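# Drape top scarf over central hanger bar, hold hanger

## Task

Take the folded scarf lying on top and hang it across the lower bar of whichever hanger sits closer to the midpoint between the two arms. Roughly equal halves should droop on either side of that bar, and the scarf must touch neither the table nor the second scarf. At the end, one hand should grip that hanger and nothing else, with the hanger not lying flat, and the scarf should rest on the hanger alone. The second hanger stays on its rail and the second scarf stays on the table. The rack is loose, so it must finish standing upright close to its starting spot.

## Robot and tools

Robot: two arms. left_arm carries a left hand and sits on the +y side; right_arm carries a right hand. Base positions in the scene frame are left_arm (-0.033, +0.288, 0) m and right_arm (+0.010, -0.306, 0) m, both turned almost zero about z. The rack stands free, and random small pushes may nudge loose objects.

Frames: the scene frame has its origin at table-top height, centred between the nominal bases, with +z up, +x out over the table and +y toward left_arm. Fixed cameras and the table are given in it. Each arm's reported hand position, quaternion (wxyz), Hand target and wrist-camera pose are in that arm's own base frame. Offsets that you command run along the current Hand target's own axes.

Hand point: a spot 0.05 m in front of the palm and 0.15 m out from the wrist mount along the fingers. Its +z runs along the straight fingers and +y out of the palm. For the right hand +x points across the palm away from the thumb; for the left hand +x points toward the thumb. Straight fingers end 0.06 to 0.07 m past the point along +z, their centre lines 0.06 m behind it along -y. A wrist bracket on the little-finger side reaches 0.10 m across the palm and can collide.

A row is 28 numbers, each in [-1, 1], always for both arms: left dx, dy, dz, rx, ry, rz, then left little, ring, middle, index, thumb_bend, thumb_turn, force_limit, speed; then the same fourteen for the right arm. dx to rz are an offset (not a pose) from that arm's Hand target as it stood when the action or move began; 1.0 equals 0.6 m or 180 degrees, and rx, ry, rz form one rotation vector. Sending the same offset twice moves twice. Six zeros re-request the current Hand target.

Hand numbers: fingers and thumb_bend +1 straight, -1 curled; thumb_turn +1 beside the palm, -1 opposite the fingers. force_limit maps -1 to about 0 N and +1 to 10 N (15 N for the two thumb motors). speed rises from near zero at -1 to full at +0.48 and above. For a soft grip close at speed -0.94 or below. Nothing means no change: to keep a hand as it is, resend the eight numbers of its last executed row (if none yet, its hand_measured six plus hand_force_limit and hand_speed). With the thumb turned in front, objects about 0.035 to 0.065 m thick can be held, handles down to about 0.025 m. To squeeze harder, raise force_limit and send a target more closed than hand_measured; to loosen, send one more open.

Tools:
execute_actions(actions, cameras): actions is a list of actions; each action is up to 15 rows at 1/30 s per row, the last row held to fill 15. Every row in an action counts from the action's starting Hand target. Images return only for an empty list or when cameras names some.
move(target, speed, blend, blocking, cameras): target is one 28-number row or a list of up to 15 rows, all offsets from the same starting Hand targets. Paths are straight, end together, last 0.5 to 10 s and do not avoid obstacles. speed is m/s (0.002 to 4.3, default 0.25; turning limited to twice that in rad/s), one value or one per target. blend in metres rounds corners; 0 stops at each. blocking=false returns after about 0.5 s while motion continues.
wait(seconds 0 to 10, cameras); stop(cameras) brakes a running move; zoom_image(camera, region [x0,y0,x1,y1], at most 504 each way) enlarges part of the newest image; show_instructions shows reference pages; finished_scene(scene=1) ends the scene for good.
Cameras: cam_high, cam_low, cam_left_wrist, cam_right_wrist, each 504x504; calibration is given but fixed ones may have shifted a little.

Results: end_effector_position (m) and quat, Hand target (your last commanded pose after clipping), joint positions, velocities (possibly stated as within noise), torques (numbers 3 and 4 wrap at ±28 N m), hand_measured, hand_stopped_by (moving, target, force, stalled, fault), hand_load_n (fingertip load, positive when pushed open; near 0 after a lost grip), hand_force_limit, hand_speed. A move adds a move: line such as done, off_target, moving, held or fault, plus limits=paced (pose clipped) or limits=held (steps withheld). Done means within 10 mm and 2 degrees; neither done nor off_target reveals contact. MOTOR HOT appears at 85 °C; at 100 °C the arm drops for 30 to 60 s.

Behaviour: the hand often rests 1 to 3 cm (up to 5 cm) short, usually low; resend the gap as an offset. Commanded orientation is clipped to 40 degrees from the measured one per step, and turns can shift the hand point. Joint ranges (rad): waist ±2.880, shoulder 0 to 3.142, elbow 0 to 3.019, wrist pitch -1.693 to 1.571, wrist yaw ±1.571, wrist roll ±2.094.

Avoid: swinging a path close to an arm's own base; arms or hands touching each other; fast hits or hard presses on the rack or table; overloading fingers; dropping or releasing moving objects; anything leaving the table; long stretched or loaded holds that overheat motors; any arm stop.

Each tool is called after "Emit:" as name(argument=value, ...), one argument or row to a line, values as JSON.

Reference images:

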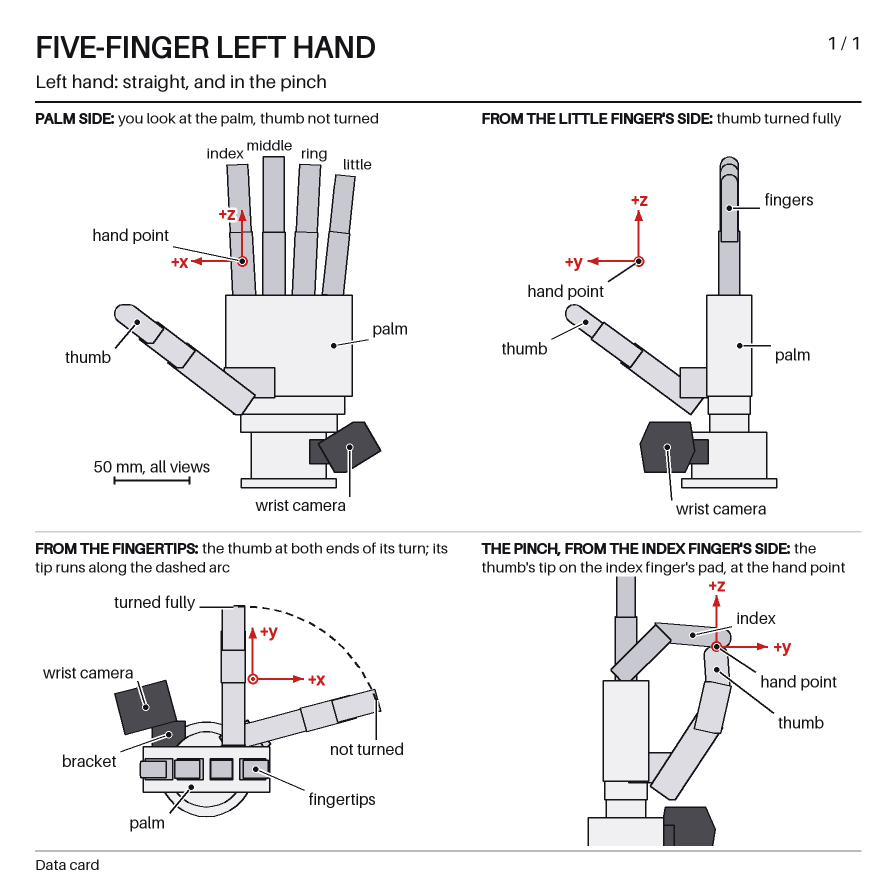

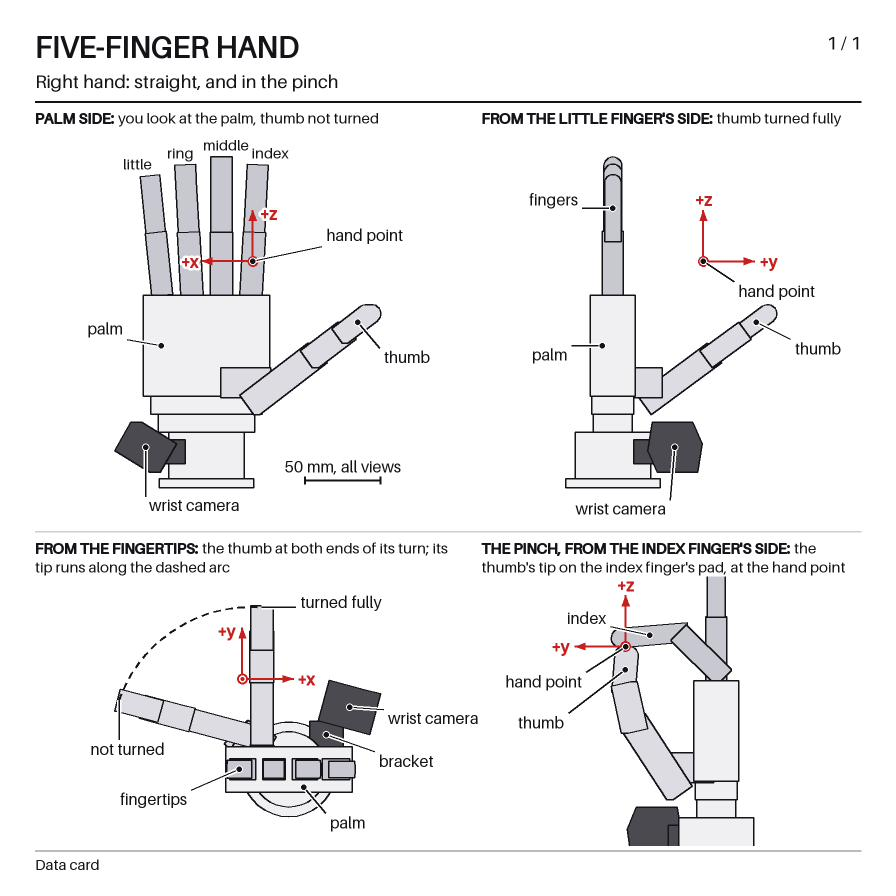

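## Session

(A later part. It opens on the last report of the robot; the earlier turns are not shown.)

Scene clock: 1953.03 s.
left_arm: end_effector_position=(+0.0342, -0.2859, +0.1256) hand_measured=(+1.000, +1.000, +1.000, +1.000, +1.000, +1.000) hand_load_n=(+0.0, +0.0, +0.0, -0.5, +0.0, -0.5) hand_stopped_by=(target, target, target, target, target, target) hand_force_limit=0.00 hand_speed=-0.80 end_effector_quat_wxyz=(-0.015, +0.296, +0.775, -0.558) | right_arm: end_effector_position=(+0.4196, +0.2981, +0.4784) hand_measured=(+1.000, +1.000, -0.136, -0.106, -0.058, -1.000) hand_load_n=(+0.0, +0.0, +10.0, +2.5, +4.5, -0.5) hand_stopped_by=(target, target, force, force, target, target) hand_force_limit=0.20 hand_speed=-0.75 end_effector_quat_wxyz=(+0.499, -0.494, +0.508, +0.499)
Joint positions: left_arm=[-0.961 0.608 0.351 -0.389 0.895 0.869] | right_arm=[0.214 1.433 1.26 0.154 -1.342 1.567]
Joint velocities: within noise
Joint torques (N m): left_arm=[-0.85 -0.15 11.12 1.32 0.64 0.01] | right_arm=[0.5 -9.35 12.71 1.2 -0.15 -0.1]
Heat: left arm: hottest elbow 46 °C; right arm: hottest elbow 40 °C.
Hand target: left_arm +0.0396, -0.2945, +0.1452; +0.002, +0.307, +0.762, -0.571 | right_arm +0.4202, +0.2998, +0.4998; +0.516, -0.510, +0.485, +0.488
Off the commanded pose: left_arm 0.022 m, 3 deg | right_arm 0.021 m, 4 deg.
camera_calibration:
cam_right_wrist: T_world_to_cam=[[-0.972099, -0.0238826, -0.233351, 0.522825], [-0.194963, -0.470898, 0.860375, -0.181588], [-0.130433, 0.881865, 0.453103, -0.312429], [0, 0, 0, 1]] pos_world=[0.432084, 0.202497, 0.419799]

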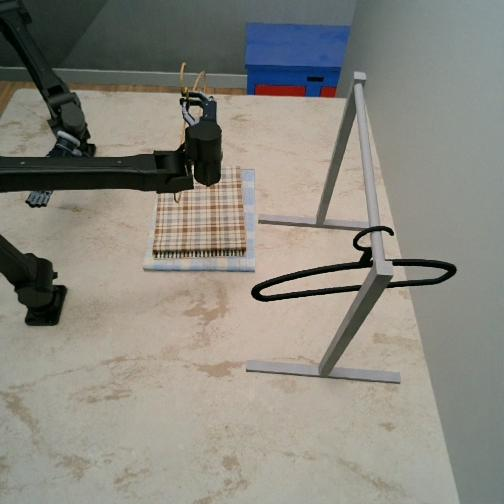

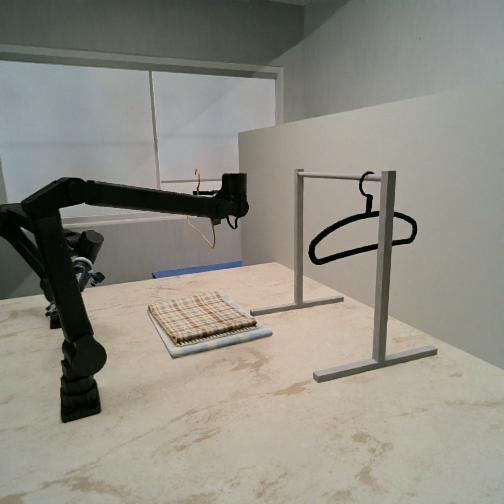

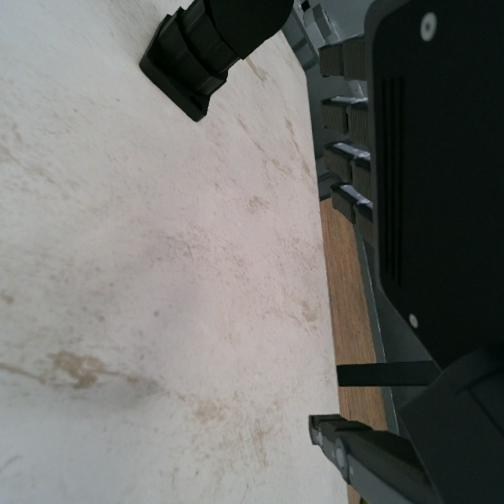

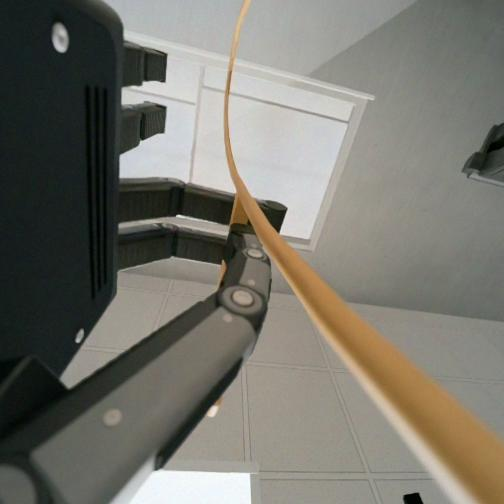

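Emit:
move(
  target=[
    [-0.254,-0.211,-0.175,0,0,0,1,1,1,1,1,1,0,-0.8,-0.001,0.004,-0.1,0.06,0.003,-0.001,1,1,-0.65,-0.65,-0.06,-1,0.2,-0.75],
    [-0.312,0.025,-0.727,-0.113,-0.328,-0.269,1,1,1,1,1,1,0,-0.8,-0.003,0.011,-0.253,0.166,0.009,-0.002,1,1,-0.65,-0.65,-0.06,-1,0.2,-0.75],
  ],
  speed=0.2,
  blend=0.05,
  cameras=["all"],
)

Scene clock: 2046.13 s.
left_arm: end_effector_position=(+0.3361, -0.0052, +0.3254) hand_measured=(+1.000, +1.000, +1.000, +1.000, +1.000, +1.000) hand_load_n=(+0.0, +0.0, +0.0, +0.0, -0.5, +0.0) hand_stopped_by=(target, target, target, target, target, target) hand_force_limit=0.00 hand_speed=-0.80 end_effector_quat_wxyz=(+0.162, -0.341, +0.803, -0.461) | right_arm: end_effector_position=(+0.4182, +0.1512, +0.4908) hand_measured=(+1.000, +1.000, -0.136, -0.106, -0.058, -1.000) hand_load_n=(+0.0, +0.0, +10.0, +2.5, +4.5, -0.5) hand_stopped_by=(target, target, force, force, target, target) hand_force_limit=0.20 hand_speed=-0.75 end_effector_quat_wxyz=(+0.617, -0.364, +0.606, +0.346)
Joint positions: left_arm=[0.414 1.022 1.161 -1.226 0.941 0.932] | right_arm=[-0.125 1.137 1.03 0.108 -1.178 1.543]
Joint torques (N m): left_arm=[-0.21 -4.37 13 1.68 0.52 -0.18] | right_arm=[-1.55 -7 9.11 0.58 0.07 -0.1]
Heat: left arm: hottest elbow 46 °C; right arm: hottest elbow 41 °C.
Hand target: left_arm +0.3505, +0.0002, +0.3503; +0.191, -0.331, +0.800, -0.462 | right_arm +0.4131, +0.1480, +0.5000; +0.624, -0.368, +0.600, +0.338
Off the commanded pose: left_arm 0.029 m, 3 deg | right_arm 0.011 m, 2 deg.
move: off_target (left_arm, right_arm)
camera_calibration:
cam_left_wrist: T_world_to_cam=[[0.161646, -0.472754, 0.866242, -0.343153], [-0.98348, -0.14964, 0.101857, 0.29672], [0.0814715, -0.868396, -0.489132, 0.243688], [0, 0, 0, 1]] pos_world=[0.327434, 0.0937919, 0.386226]
cam_right_wrist: T_world_to_cam=[[-0.852865, 0.443244, -0.275964, 0.421302], [-0.432414, -0.303372, 0.849108, -0.182165], [0.292642, 0.843505, 0.4504, -0.358445], [0, 0, 0, 1]] pos_world=[0.385439, 0.0603468, 0.432385]

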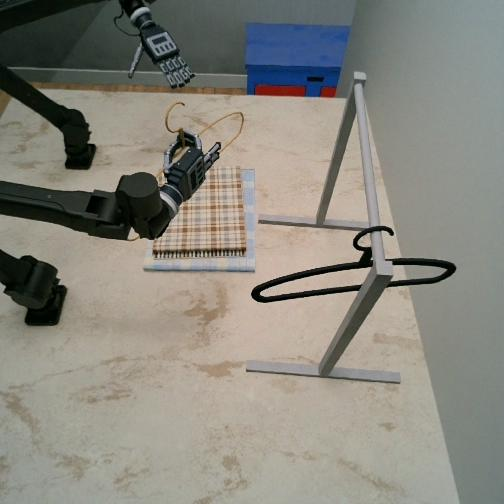

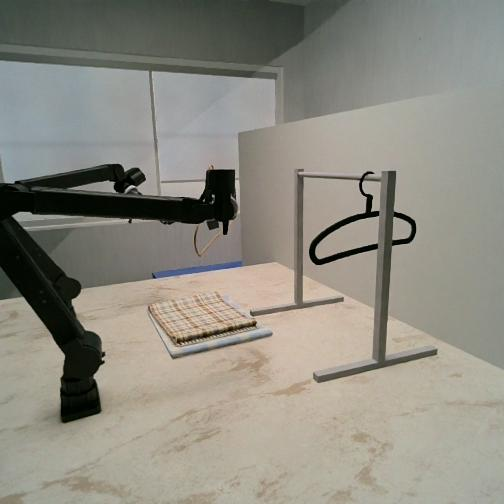

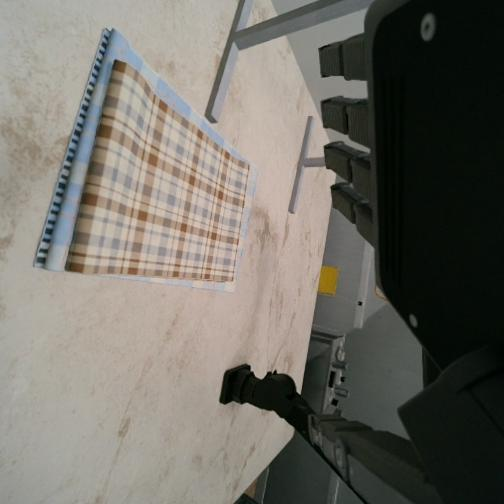

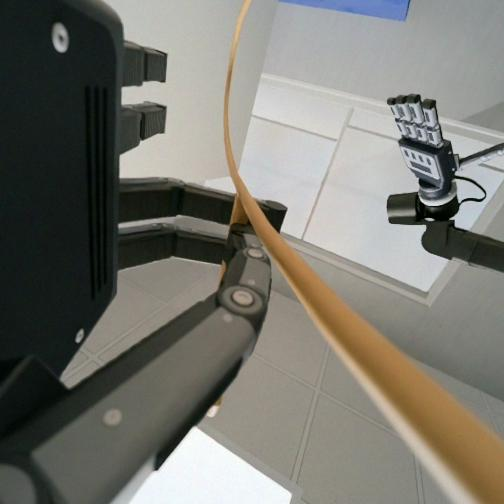

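Emit:
zoom_image(
  camera="cam_left_wrist",
  region=[20, 10, 290, 310],
)

Emit:
zoom_image(
  camera="cam_high",
  region=[130, 150, 280, 290],
)

Scaled by 1.680 from the camera's 504x504 image, which has a finer 720x720 frame.

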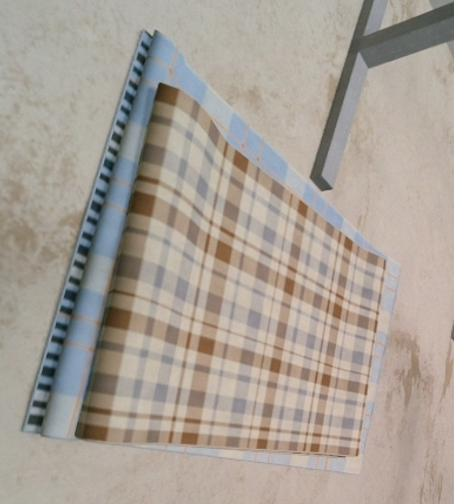

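Scaled by 3.360 from the camera's 504x504 image, which has a finer 720x720 frame.

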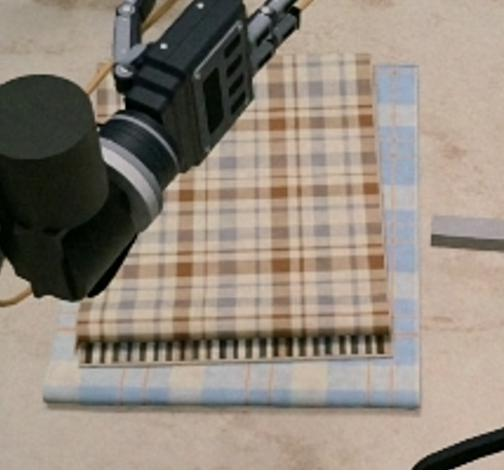

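Emit:
move(
  target=[-0.019,0.215,0.378,0.055,0.101,0.047,1,1,1,1,1,-1,0,0,0,0,0,0,0,0,1,1,-0.65,-0.65,-0.06,-1,0.2,-0.75],
  speed=0.2,
  cameras=["all"],
)

Scene clock: 2163.80 s.
left_arm: end_effector_position=(+0.4444, -0.0844, +0.1204) hand_measured=(+1.000, +1.000, +1.000, +1.000, +1.000, -1.000) hand_load_n=(-0.5, +0.0, +0.0, +0.0, +0.0, +0.0) hand_stopped_by=(target, target, target, target, target, target) hand_force_limit=0.00 hand_speed=0.00 end_effector_quat_wxyz=(+0.116, -0.184, +0.803, -0.554) | right_arm: end_effector_position=(+0.4182, +0.1512, +0.4908) hand_measured=(+1.000, +1.000, -0.136, -0.106, -0.058, -1.000) hand_load_n=(+0.0, +0.0, +10.0, +2.5, +4.5, -0.5) hand_stopped_by=(target, target, force, force, target, target) hand_force_limit=0.20 hand_speed=-0.75 end_effector_quat_wxyz=(+0.617, -0.364, +0.606, +0.346)
Joint positions: left_arm=[0.182 1.47 0.9 -0.427 1.13 0.932] | right_arm=[-0.125 1.137 1.03 0.108 -1.178 1.543]
Joint torques (N m): left_arm=[-1.79 -9.41 8.17 1.65 1.15 -0.08] | right_arm=[-1.61 -7.3 9.16 0.43 0.1 -0.1]
Heat: left arm: hottest elbow 47 °C; right arm: hottest elbow 38 °C.
Hand target: left_arm +0.4517, -0.0853, +0.1253; +0.124, -0.177, +0.800, -0.560 | right_arm +0.4131, +0.1480, +0.5000; +0.624, -0.368, +0.600, +0.338
Off the commanded pose: left_arm 0.009 m, 1 deg | right_arm 0.011 m, 2 deg.
move: off_target (right_arm)
camera_calibration:
cam_left_wrist: T_world_to_cam=[[-0.0986499, -0.365285, 0.925654, -0.102982], [-0.983209, 0.179282, -0.0340349, 0.456327], [-0.153521, -0.913469, -0.376837, 0.153017], [0, 0, 0, 1]] pos_world=[0.461997, 0.0203476, 0.16852]
cam_right_wrist: T_world_to_cam=[[-0.852865, 0.443244, -0.275964, 0.421302], [-0.432414, -0.303372, 0.849108, -0.182165], [0.292642, 0.843505, 0.4504, -0.358445], [0, 0, 0, 1]] pos_world=[0.385439, 0.0603468, 0.432385]

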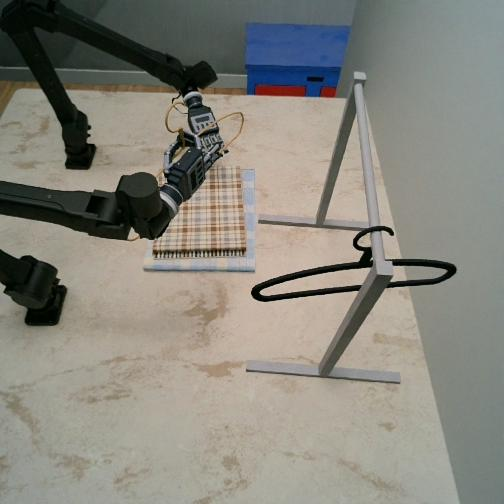

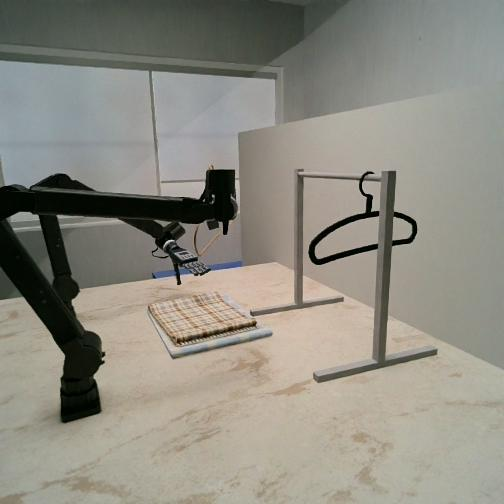

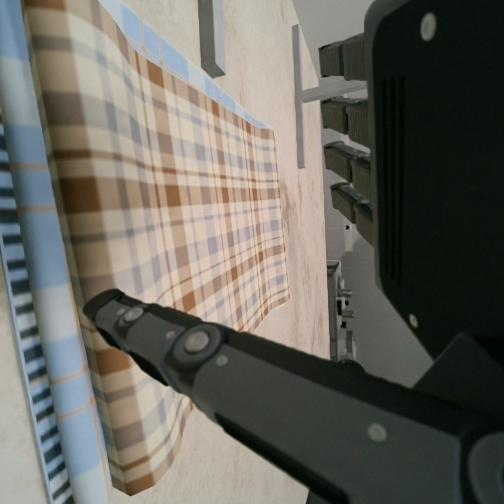

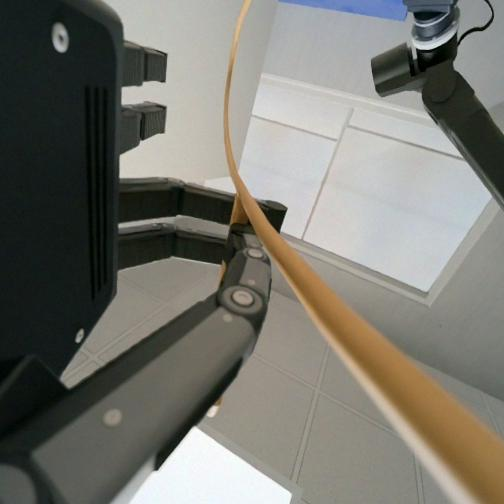

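Emit:
zoom_image(
  camera="cam_left_wrist",
  region=[0, 180, 260, 504],
)

Scaled by 1.556 from the camera's 504x504 image, which has a finer 720x720 frame.

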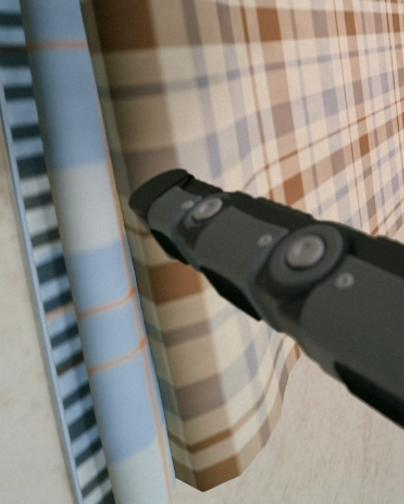

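Emit:
move(
  target=[0.0525,0.027,0.001,0.111,0,0,1,1,1,1,1,-1,0,0,0,0,0,0,0,0,1,1,-0.65,-0.65,-0.06,-1,0.2,-0.75],
  speed=0.15,
  cameras=["cam_left_wrist","cam_low","cam_high"],
)

Emit:
zoom_image(
  camera="cam_left_wrist",
  region=[0, 180, 260, 504],
)

Scene clock: 2251.73 s.
left_arm: end_effector_position=(+0.4176, -0.1014, +0.1110) hand_measured=(+1.000, +1.000, +1.000, +1.000, +1.000, -1.000) hand_load_n=(+0.0, +0.0, -0.5, -0.5, +0.0, +0.0) hand_stopped_by=(target, target, target, target, target, target) hand_force_limit=0.00 hand_speed=0.00 end_effector_quat_wxyz=(+0.147, -0.146, +0.697, -0.686) | right_arm: end_effector_position=(+0.4182, +0.1512, +0.4908) hand_measured=(+1.000, +1.000, -0.136, -0.106, -0.058, -1.000) hand_load_n=(+0.0, +0.0, +10.5, +2.5, +4.5, -0.5) hand_stopped_by=(target, target, force, force, target, target) hand_force_limit=0.20 hand_speed=-0.75 end_effector_quat_wxyz=(+0.617, -0.364, +0.606, +0.346)
Joint positions: left_arm=[0.236 1.608 0.587 0.938 1.388 0.087] | right_arm=[-0.125 1.137 1.03 0.108 -1.178 1.543]
Joint torques (N m): left_arm=[0.09 -8.29 5.41 2.04 0.04 -0.17] | right_arm=[-1.73 -7.12 9.17 0.65 0.1 -0.09]
Heat: left arm: hottest elbow 41 °C; right arm: hottest elbow 37 °C.
Hand target: left_arm +0.4210, -0.0940, +0.1099; +0.152, -0.153, +0.690, -0.691 | right_arm +0.4131, +0.1480, +0.5000; +0.624, -0.368, +0.600, +0.338
Off the commanded pose: left_arm 0.008 m, 1 deg | right_arm 0.011 m, 2 deg.
move: off_target (right_arm)
camera_calibration:
cam_left_wrist: T_world_to_cam=[[-0.261501, -0.0656093, 0.962971, -0.00889022], [-0.956257, 0.153132, -0.249245, 0.442655], [-0.131109, -0.986025, -0.102783, 0.0826924], [0, 0, 0, 1]] pos_world=[0.431809, 0.013169, 0.12739]
Images, in order (width x height): cam_high 504x504, cam_low 504x504, cam_left_wrist 504x504.

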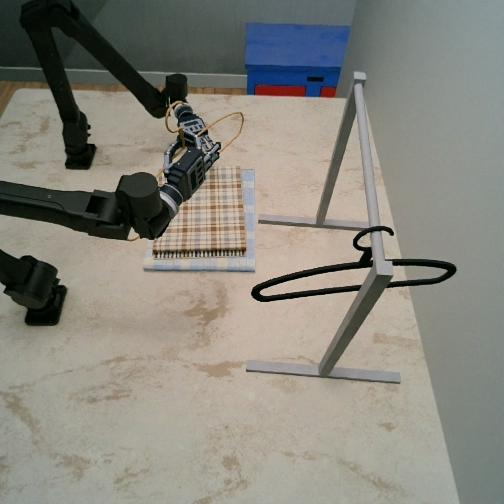

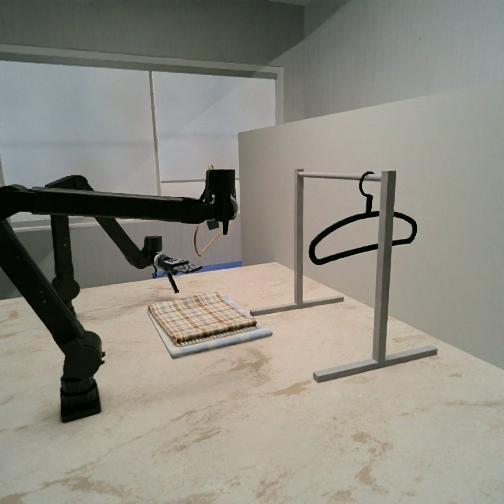

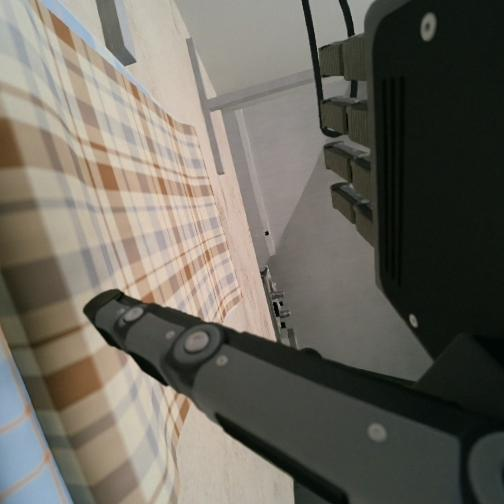

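Scaled by 1.556 from the camera's 504x504 image, which has a finer 720x720 frame.

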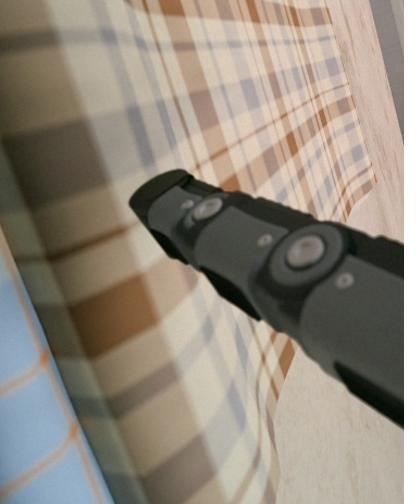

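Emit:
move(
  target=[-0.0141,0.0717,-0.0302,0,0,0,1,1,1,1,1,-1,0,0,0,0,0,0,0,0,1,1,-0.65,-0.65,-0.06,-1,0.2,-0.75],
  speed=0.12,
  cameras=["cam_left_wrist","cam_low"],
)

Emit:
zoom_image(
  camera="cam_left_wrist",
  region=[0, 180, 260, 504],
)

Emit:
zoom_image(
  camera="cam_low",
  region=[120, 240, 290, 370],
)

Scene clock: 2314.83 s.
left_arm: end_effector_position=(+0.4201, -0.0752, +0.0676) hand_measured=(+1.000, +1.000, +1.000, +1.000, +1.000, -1.000) hand_load_n=(+0.0, +0.0, +0.0, +0.0, +0.0, +0.0) hand_stopped_by=(target, target, target, target, target, target) hand_force_limit=0.00 hand_speed=0.00 end_effector_quat_wxyz=(+0.156, -0.155, +0.693, -0.687) | right_arm: end_effector_position=(+0.4182, +0.1512, +0.4908) hand_measured=(+1.000, +1.000, -0.136, -0.106, -0.058, -1.000) hand_load_n=(+0.0, +0.0, +10.0, +2.5, +4.5, -0.5) hand_stopped_by=(target, target, force, force, target, target) hand_force_limit=0.20 hand_speed=-0.75 end_effector_quat_wxyz=(+0.617, -0.364, +0.606, +0.346)
Joint positions: left_arm=[0.302 1.773 0.587 1.127 1.429 0.061] | right_arm=[-0.125 1.137 1.03 0.108 -1.178 1.543]
Joint torques (N m): left_arm=[0.09 -9.29 4.42 1.91 0.41 -0.18] | right_arm=[-1.26 -7 9.16 0.62 0.09 -0.1]
Heat: left arm: hottest elbow 38 °C; right arm: hottest elbow 37 °C.
Hand target: left_arm +0.4210, -0.0741, +0.0668; +0.152, -0.153, +0.690, -0.691 | right_arm +0.4131, +0.1480, +0.5000; +0.624, -0.368, +0.600, +0.338
Off the commanded pose: left_arm 0.002 m, 1 deg | right_arm 0.011 m, 2 deg.
move: off_target (right_arm)
camera_calibration:
cam_left_wrist: T_world_to_cam=[[-0.260515, -0.065177, 0.963267, 0.0349432], [-0.959588, 0.127444, -0.250896, 0.429761], [-0.10641, -0.989702, -0.0957441, 0.0932412], [0, 0, 0, 1]] pos_world=[0.431419, 0.0397879, 0.0830931]
Images, in order (width x height): cam_low 504x504, cam_left_wrist 504x504.

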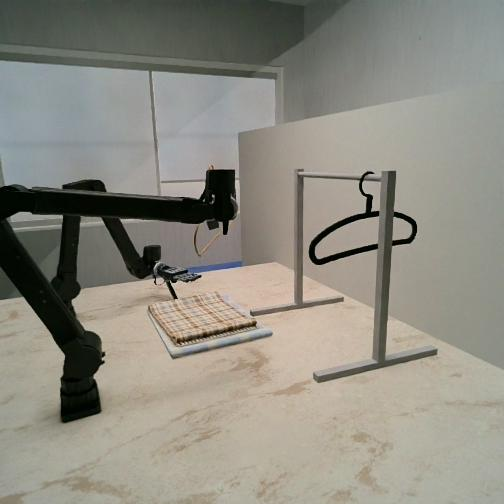

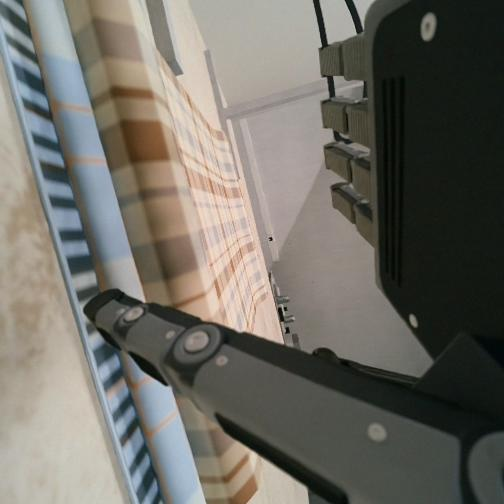

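Scaled by 1.556 from the camera's 504x504 image, which has a finer 720x720 frame.

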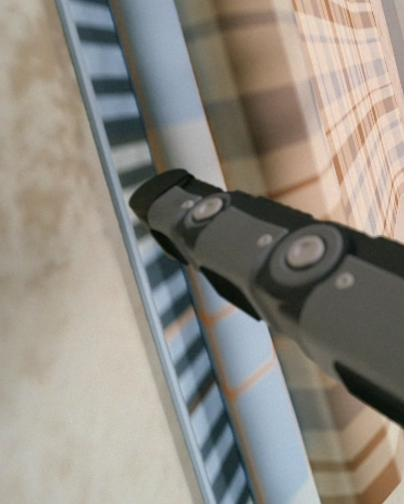

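Scaled by 2.965 from the camera's 504x504 image, which has a finer 720x720 frame.

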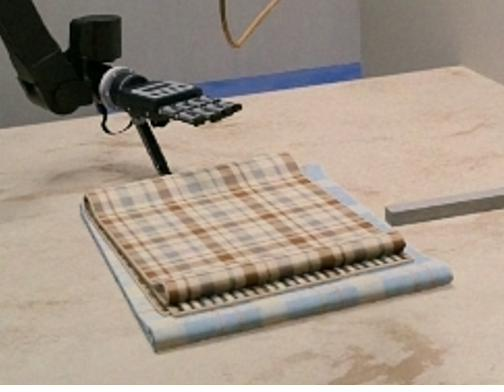

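Emit:
move(
  target=[0.0141,0.0083,0.0302,0,0,0,1,1,1,1,1,-1,0,0,0,0,0,0,0,0,1,1,-0.65,-0.65,-0.06,-1,0.2,-0.75],
  speed=0.06,
  cameras=["cam_left_wrist"],
)

Emit:
zoom_image(
  camera="cam_left_wrist",
  region=[0, 180, 260, 504],
)

Scene clock: 2351.53 s.
left_arm: end_effector_position=(+0.4222, -0.0869, +0.0638) hand_measured=(+1.000, +1.000, +1.000, +1.000, +1.000, -1.000) hand_load_n=(+0.0, -0.5, +0.0, +0.0, +0.0, +0.0) hand_stopped_by=(target, target, target, target, target, target) hand_force_limit=0.00 hand_speed=0.00 end_effector_quat_wxyz=(+0.161, -0.157, +0.691, -0.687) | right_arm: end_effector_position=(+0.4182, +0.1512, +0.4908) hand_measured=(+1.000, +1.000, -0.136, -0.106, -0.058, -1.000) hand_load_n=(+0.0, +0.0, +10.5, +3.0, +4.5, -0.5) hand_stopped_by=(target, target, force, force, target, target) hand_force_limit=0.20 hand_speed=-0.75 end_effector_quat_wxyz=(+0.617, -0.364, +0.606, +0.346)
Joint positions: left_arm=[0.271 1.789 0.576 1.183 1.388 0.036] | right_arm=[-0.125 1.137 1.03 0.108 -1.178 1.543]
Joint torques (N m): left_arm=[-1.67 -9.35 3.93 1.91 0 -0.14] | right_arm=[-1.44 -6.95 9.17 0.59 0.09 -0.08]
Heat: left arm: hottest elbow 36 °C; right arm: hottest elbow 37 °C.
Hand target: left_arm +0.4210, -0.0941, +0.0619; +0.152, -0.153, +0.690, -0.691 | right_arm +0.4131, +0.1480, +0.5000; +0.624, -0.368, +0.600, +0.338
Off the commanded pose: left_arm 0.008 m, 1 deg | right_arm 0.011 m, 2 deg.
move: off_target (right_arm)
camera_calibration:
cam_left_wrist: T_world_to_cam=[[-0.264905, -0.0674947, 0.961909, 0.0400346], [-0.959575, 0.116816, -0.256065, 0.43177], [-0.0950836, -0.990857, -0.0957115, 0.0767302], [0, 0, 0, 1]] pos_world=[0.432217, 0.0282931, 0.0793956]
Images, in order (width x height): cam_left_wrist 504x504.

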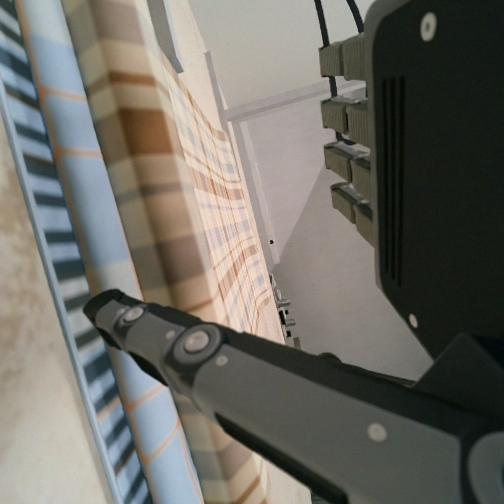

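Scaled by 1.556 from the camera's 504x504 image, which has a finer 720x720 frame.

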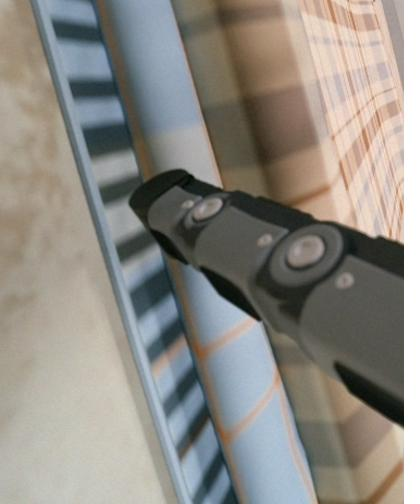

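Emit:
move(
  target=[0.031,0.0,0.0665,0,0,0,1,1,1,1,1,-1,0,0,0,0,0,0,0,0,1,1,-0.65,-0.65,-0.06,-1,0.2,-0.75],
  speed=0.06,
  cameras=["cam_left_wrist","cam_low"],
)

Emit:
zoom_image(
  camera="cam_left_wrist",
  region=[0, 180, 260, 504],
)

Emit:
zoom_image(
  camera="cam_low",
  region=[120, 240, 290, 370],
)

Scene clock: 2364.90 s.
left_arm: end_effector_position=(+0.4231, -0.1294, +0.0608) hand_measured=(+1.000, +1.000, +1.000, +1.000, +1.000, -1.000) hand_load_n=(+0.0, +0.0, +0.0, +0.0, +0.0, +0.0) hand_stopped_by=(target, target, target, target, target, target) hand_force_limit=0.00 hand_speed=0.00 end_effector_quat_wxyz=(+0.160, -0.161, +0.691, -0.686) | right_arm: end_effector_position=(+0.4182, +0.1512, +0.4908) hand_measured=(+1.000, +1.000, -0.136, -0.106, -0.058, -1.000) hand_load_n=(+0.0, +0.0, +10.0, +2.5, +4.5, -1.0) hand_stopped_by=(target, target, force, force, target, target) hand_force_limit=0.20 hand_speed=-0.75 end_effector_quat_wxyz=(+0.617, -0.364, +0.606, +0.346)
Joint positions: left_arm=[0.159 1.789 0.553 1.209 1.273 0.025] | right_arm=[-0.125 1.137 1.03 0.108 -1.178 1.543]
Joint torques (N m): left_arm=[-2.2 -9.99 3.71 2.21 0.01 -0.16] | right_arm=[-1.44 -7.36 9.22 0.57 0.11 -0.1]
Heat: left arm: hottest elbow 36 °C; right arm: hottest elbow 37 °C.
Hand target: left_arm +0.4210, -0.1381, +0.0619; +0.152, -0.153, +0.690, -0.691 | right_arm +0.4131, +0.1480, +0.5000; +0.624, -0.368, +0.600, +0.338
Off the commanded pose: left_arm 0.009 m, 1 deg | right_arm 0.011 m, 2 deg.
move: off_target (right_arm)
camera_calibration:
cam_left_wrist: T_world_to_cam=[[-0.257686, -0.0673425, 0.963879, 0.0371618], [-0.961768, 0.113619, -0.249184, 0.436975], [-0.0927347, -0.991239, -0.094046, 0.033233], [0, 0, 0, 1]] pos_world=[0.432927, -0.0142044, 0.0761929]
Images, in order (width x height): cam_low 504x504, cam_left_wrist 504x504.

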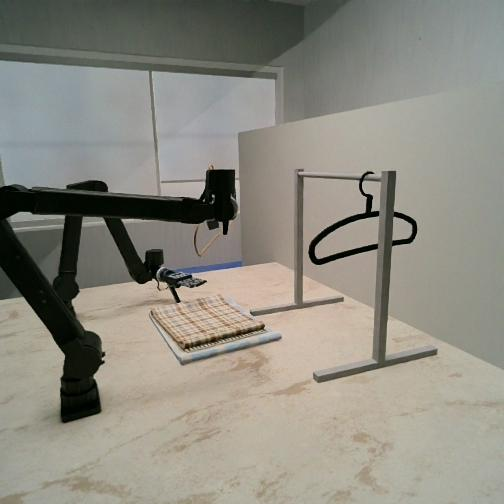

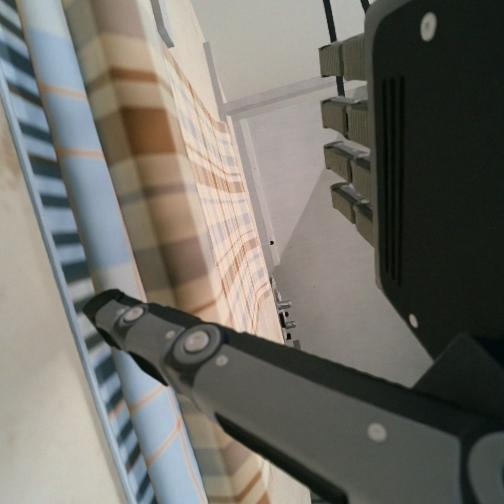

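Scaled by 1.556 from the camera's 504x504 image, which has a finer 720x720 frame.

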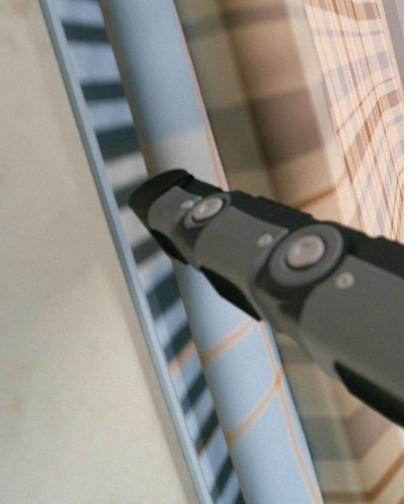

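Scaled by 2.965 from the camera's 504x504 image, which has a finer 720x720 frame.

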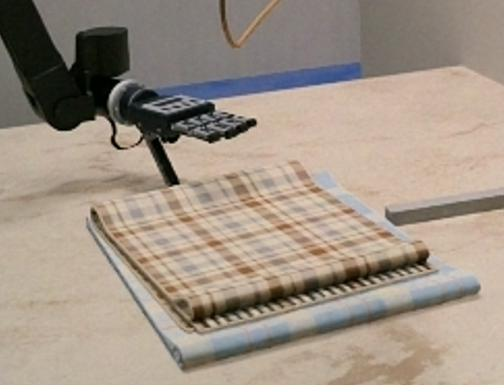

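Emit:
move(
  target=[
    [-0.007,-0.083,-0.015,0,0,0,0.5,0.5,0.5,0.5,1,-1,0,0,0,0,0,0,0,0,1,1,-0.65,-0.65,-0.06,-1,0.2,-0.75],
    [0.008,-0.033,0.0055,-0.177,0.081,0.023,0.5,0.5,0.5,0.5,1,-1,0,0,0,0,0,0,0,0,1,1,-0.65,-0.65,-0.06,-1,0.2,-0.75],
  ],
  speed=0.15,
  cameras=["cam_left_wrist","cam_low"],
)

Emit:
zoom_image(
  camera="cam_low",
  region=[120, 240, 290, 370],
)

Scene clock: 2435.20 s.
left_arm: end_effector_position=(+0.3974, -0.1428, +0.0722) hand_measured=(+0.500, +0.500, +0.500, +0.500, +1.000, -1.000) hand_load_n=(+0.0, +0.0, +0.0, +0.0, +0.0, +0.5) hand_stopped_by=(target, target, target, target, target, target) hand_force_limit=0.00 hand_speed=0.00 end_effector_quat_wxyz=(+0.023, -0.095, +0.870, -0.483) | right_arm: end_effector_position=(+0.4182, +0.1512, +0.4908) hand_measured=(+1.000, +1.000, -0.136, -0.106, -0.058, -1.000) hand_load_n=(+0.0, +0.0, +10.5, +2.5, +4.5, -0.5) hand_stopped_by=(target, target, force, force, target, target) hand_force_limit=0.20 hand_speed=-0.75 end_effector_quat_wxyz=(+0.617, -0.364, +0.606, +0.346)
Joint positions: left_arm=[-0.013 1.533 0.935 -0.71 0.986 1.197] | right_arm=[-0.125 1.137 1.03 0.108 -1.178 1.543]
Joint torques (N m): left_arm=[-1.67 -9.7 10.84 0.25 0.57 0.15] | right_arm=[-1.44 -7.12 9.14 0.55 0.11 -0.09]
Heat: left arm: hottest elbow 35 °C; right arm: hottest elbow 37 °C.
Hand target: left_arm +0.4180, -0.1431, +0.0817; +0.042, -0.077, +0.871, -0.483 | right_arm +0.4131, +0.1480, +0.5000; +0.624, -0.368, +0.600, +0.338
Off the commanded pose: left_arm 0.023 m, 3 deg | right_arm 0.011 m, 2 deg.
move: off_target (left_arm, right_arm)
camera_calibration:
cam_left_wrist: T_world_to_cam=[[-0.125741, -0.495728, 0.859327, -0.0873706], [-0.903323, 0.415299, 0.107398, 0.410676], [-0.410118, -0.762746, -0.500022, 0.206666], [0, 0, 0, 1]] pos_world=[0.444744, -0.0562319, 0.134312]
Images, in order (width x height): cam_low 504x504, cam_left_wrist 504x504.

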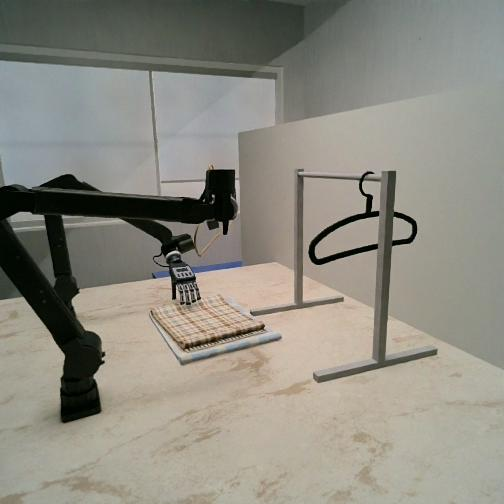

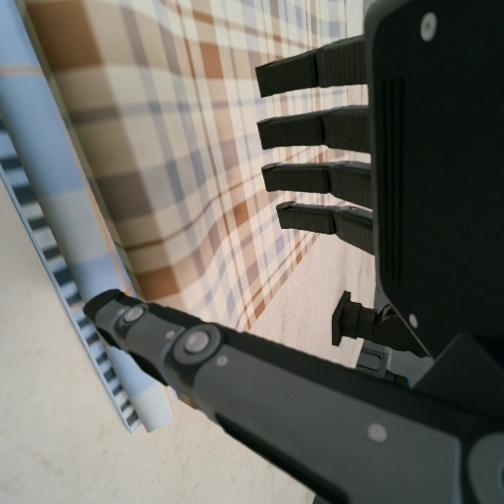

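Scaled by 2.965 from the camera's 504x504 image, which has a finer 720x720 frame.

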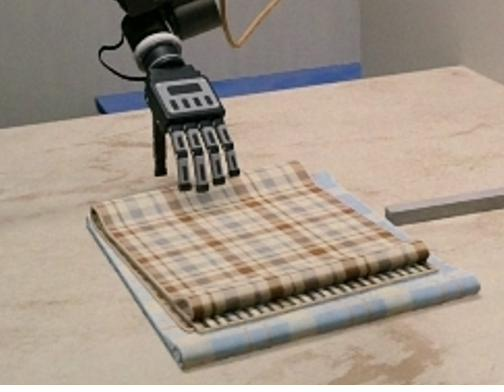

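Emit:
move(
  target=[-0.036,0.0334,0.0284,0,0,0,0.5,0.5,0.5,0.5,1,-1,0,0,0,0,0,0,0,0,1,1,-0.65,-0.65,-0.06,-1,0.2,-0.75],
  speed=0.08,
  cameras=["cam_left_wrist","cam_low"],
)

Emit:
zoom_image(
  camera="cam_left_wrist",
  region=[0, 120, 380, 500],
)

Scene clock: 2450.30 s.
left_arm: end_effector_position=(+0.4128, -0.1429, +0.0474) hand_measured=(+0.500, +0.500, +0.500, +0.500, +1.000, -1.000) hand_load_n=(+0.0, +0.0, +0.0, +0.0, +0.0, +0.0) hand_stopped_by=(target, target, target, target, target, target) hand_force_limit=0.00 hand_speed=0.00 end_effector_quat_wxyz=(+0.012, -0.100, +0.871, -0.481) | right_arm: end_effector_position=(+0.4182, +0.1512, +0.4908) hand_measured=(+1.000, +1.000, -0.136, -0.106, -0.058, -1.000) hand_load_n=(+0.0, +0.0, +10.0, +2.5, +4.5, -0.5) hand_stopped_by=(target, target, force, force, target, target) hand_force_limit=0.20 hand_speed=-0.75 end_effector_quat_wxyz=(+0.617, -0.364, +0.606, +0.346)
Joint positions: left_arm=[-0.013 1.625 0.969 -0.68 0.986 1.202] | right_arm=[-0.125 1.137 1.03 0.108 -1.178 1.543]
Joint torques (N m): left_arm=[-1.61 -10.46 10.24 1.31 0.62 0.15] | right_arm=[-1.38 -7.24 9.02 0.57 0.09 -0.1]
Heat: left arm: hottest elbow 38 °C; right arm: hottest elbow 37 °C.
Hand target: left_arm +0.4399, -0.1431, +0.0556; +0.042, -0.077, +0.871, -0.483 | right_arm +0.4131, +0.1480, +0.5000; +0.624, -0.368, +0.600, +0.338
Off the commanded pose: left_arm 0.028 m, 4 deg | right_arm 0.011 m, 2 deg.
move: off_target (left_arm, right_arm)
camera_calibration:
cam_left_wrist: T_world_to_cam=[[-0.105258, -0.496228, 0.861788, -0.0728458], [-0.899273, 0.417454, 0.130539, 0.424877], [-0.424534, -0.761242, -0.490185, 0.206218], [0, 0, 0, 1]] pos_world=[0.46196, -0.0565337, 0.108399]
Images, in order (width x height): cam_low 504x504, cam_left_wrist 504x504.

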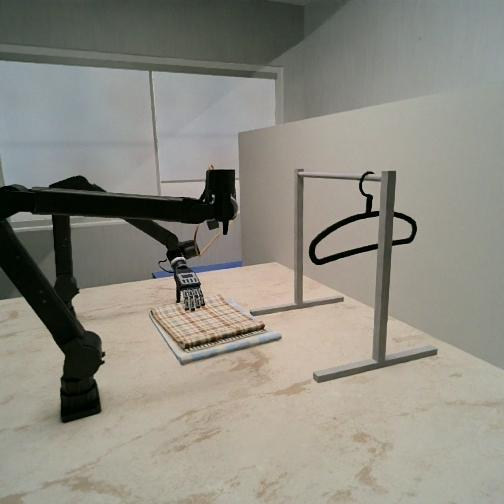

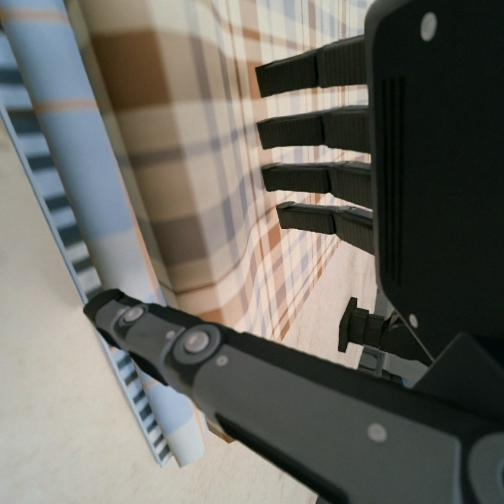

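Scaled by 1.326 from the camera's 504x504 image, which has a finer 720x720 frame.

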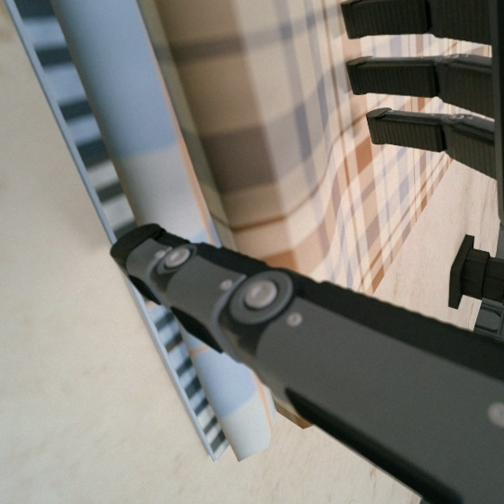

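Emit:
move(
  target=[0.004,-0.008,0.022,0,0,0,0.5,0.5,0.5,0.5,1,-1,0,0,0,0,0,0,0,0,1,1,-0.65,-0.65,-0.06,-1,0.2,-0.75],
  speed=0.08,
  cameras=["cam_left_wrist"],
)

Emit:
zoom_image(
  camera="cam_left_wrist",
  region=[0, 120, 380, 500],
)

Scene clock: 2473.33 s.
left_arm: end_effector_position=(+0.4207, -0.1548, +0.0467) hand_measured=(+0.500, +0.500, +0.500, +0.500, +1.000, -1.000) hand_load_n=(+0.0, +0.0, +0.0, +0.0, +0.0, +0.0) hand_stopped_by=(target, target, target, target, target, target) hand_force_limit=0.00 hand_speed=0.00 end_effector_quat_wxyz=(+0.028, -0.077, +0.873, -0.481) | right_arm: end_effector_position=(+0.4182, +0.1512, +0.4908) hand_measured=(+1.000, +1.000, -0.136, -0.106, -0.058, -1.000) hand_load_n=(+0.0, +0.0, +10.0, +2.5, +4.5, -0.5) hand_stopped_by=(target, target, force, force, target, target) hand_force_limit=0.20 hand_speed=-0.75 end_effector_quat_wxyz=(+0.617, -0.364, +0.606, +0.346)
Joint positions: left_arm=[-0.044 1.625 0.969 -0.625 0.977 1.196] | right_arm=[-0.125 1.137 1.03 0.108 -1.178 1.543]
Joint torques (N m): left_arm=[-1.49 -10.7 9.51 1.24 0.63 -0.2] | right_arm=[-1.73 -6.95 9.1 0.59 0.11 -0.09]
Heat: left arm: hottest elbow 40 °C; right arm: hottest elbow 37 °C.
Hand target: left_arm +0.4400, -0.1571, +0.0527; +0.042, -0.077, +0.871, -0.483 | right_arm +0.4131, +0.1480, +0.5000; +0.624, -0.368, +0.600, +0.338
Off the commanded pose: left_arm 0.020 m, 2 deg | right_arm 0.011 m, 2 deg.
move: off_target (left_arm, right_arm)
camera_calibration:
cam_left_wrist: T_world_to_cam=[[-0.160729, -0.498552, 0.851828, -0.053883], [-0.894084, 0.43911, 0.0882974, 0.440128], [-0.418067, -0.747414, -0.516325, 0.200798], [0, 0, 0, 1]] pos_world=[0.468798, -0.0700491, 0.110714]
Images, in order (width x height): cam_left_wrist 504x504.

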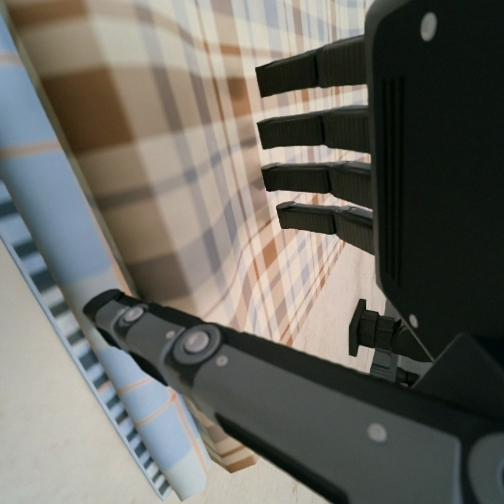

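Scaled by 1.326 from the camera's 504x504 image, which has a finer 720x720 frame.

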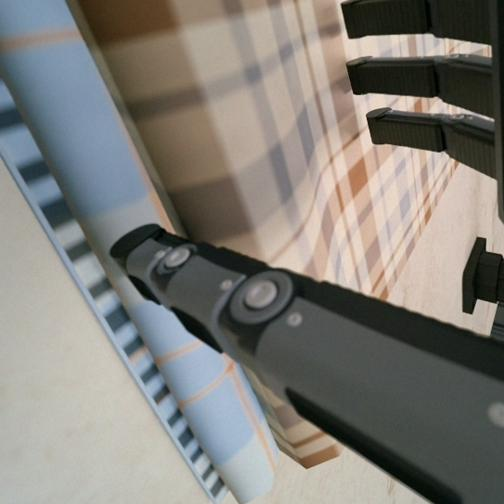

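Emit:
move(
  target=[0.0,0.0,0.0,0,0,0,0.15,0.15,0.15,0.15,0.5,-1,0.0,-0.7,0,0,0,0,0,0,1,1,-0.65,-0.65,-0.06,-1,0.2,-0.75],
  speed=0.08,
  cameras=["cam_left_wrist","cam_low"],
)

Emit:
zoom_image(
  camera="cam_low",
  region=[120, 240, 290, 370],
)

Scene clock: 2484.10 s.
left_arm: end_effector_position=(+0.4226, -0.1543, +0.0491) hand_measured=(+0.150, +0.150, +0.150, +0.150, +0.500, -1.000) hand_load_n=(+0.0, +0.0, +0.5, +0.0, +0.0, +0.5) hand_stopped_by=(target, target, target, target, target, target) hand_force_limit=0.00 hand_speed=-0.70 end_effector_quat_wxyz=(+0.027, -0.087, +0.871, -0.483) | right_arm: end_effector_position=(+0.4182, +0.1512, +0.4908) hand_measured=(+1.000, +1.000, -0.136, -0.106, -0.058, -1.000) hand_load_n=(+0.0, +0.0, +10.0, +2.5, +5.0, -1.0) hand_stopped_by=(target, target, force, force, target, target) hand_force_limit=0.20 hand_speed=-0.75 end_effector_quat_wxyz=(+0.617, -0.364, +0.606, +0.346)
Joint positions: left_arm=[-0.039 1.625 0.972 -0.619 0.981 1.171] | right_arm=[-0.125 1.137 1.03 0.108 -1.178 1.543]
Joint torques (N m): left_arm=[-1.73 -10.7 9.42 1.05 0.46 -0.06] | right_arm=[-1.14 -7.12 9.07 0.57 0.11 -0.11]
Heat: left arm: hottest elbow 40 °C; right arm: hottest elbow 37 °C.
Hand target: left_arm +0.4400, -0.1571, +0.0527; +0.042, -0.077, +0.871, -0.483 | right_arm +0.4131, +0.1480, +0.5000; +0.624, -0.368, +0.600, +0.338
Off the commanded pose: left_arm 0.018 m, 2 deg | right_arm 0.011 m, 2 deg.
move: off_target (left_arm, right_arm)
camera_calibration:
cam_left_wrist: T_world_to_cam=[[-0.142806, -0.494282, 0.857491, -0.0625744], [-0.900104, 0.425153, 0.095168, 0.44143], [-0.411605, -0.758241, -0.50562, 0.198312], [0, 0, 0, 1]] pos_world=[0.470023, -0.0682367, 0.111917]
Images, in order (width x height): cam_low 504x504, cam_left_wrist 504x504.

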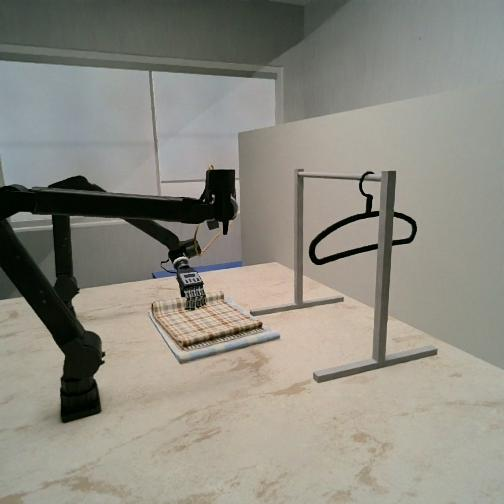

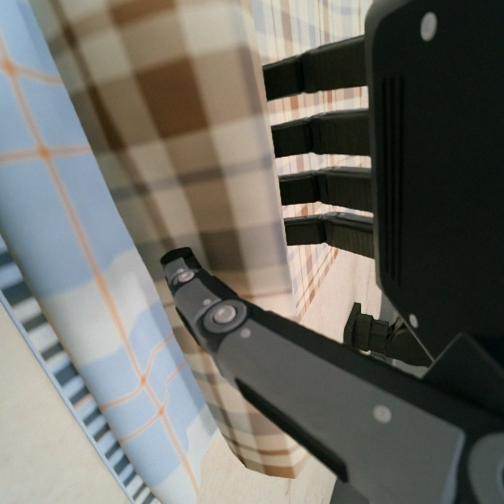

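Scaled by 2.965 from the camera's 504x504 image, which has a finer 720x720 frame.

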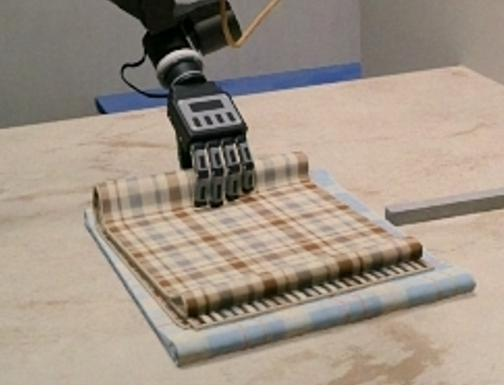

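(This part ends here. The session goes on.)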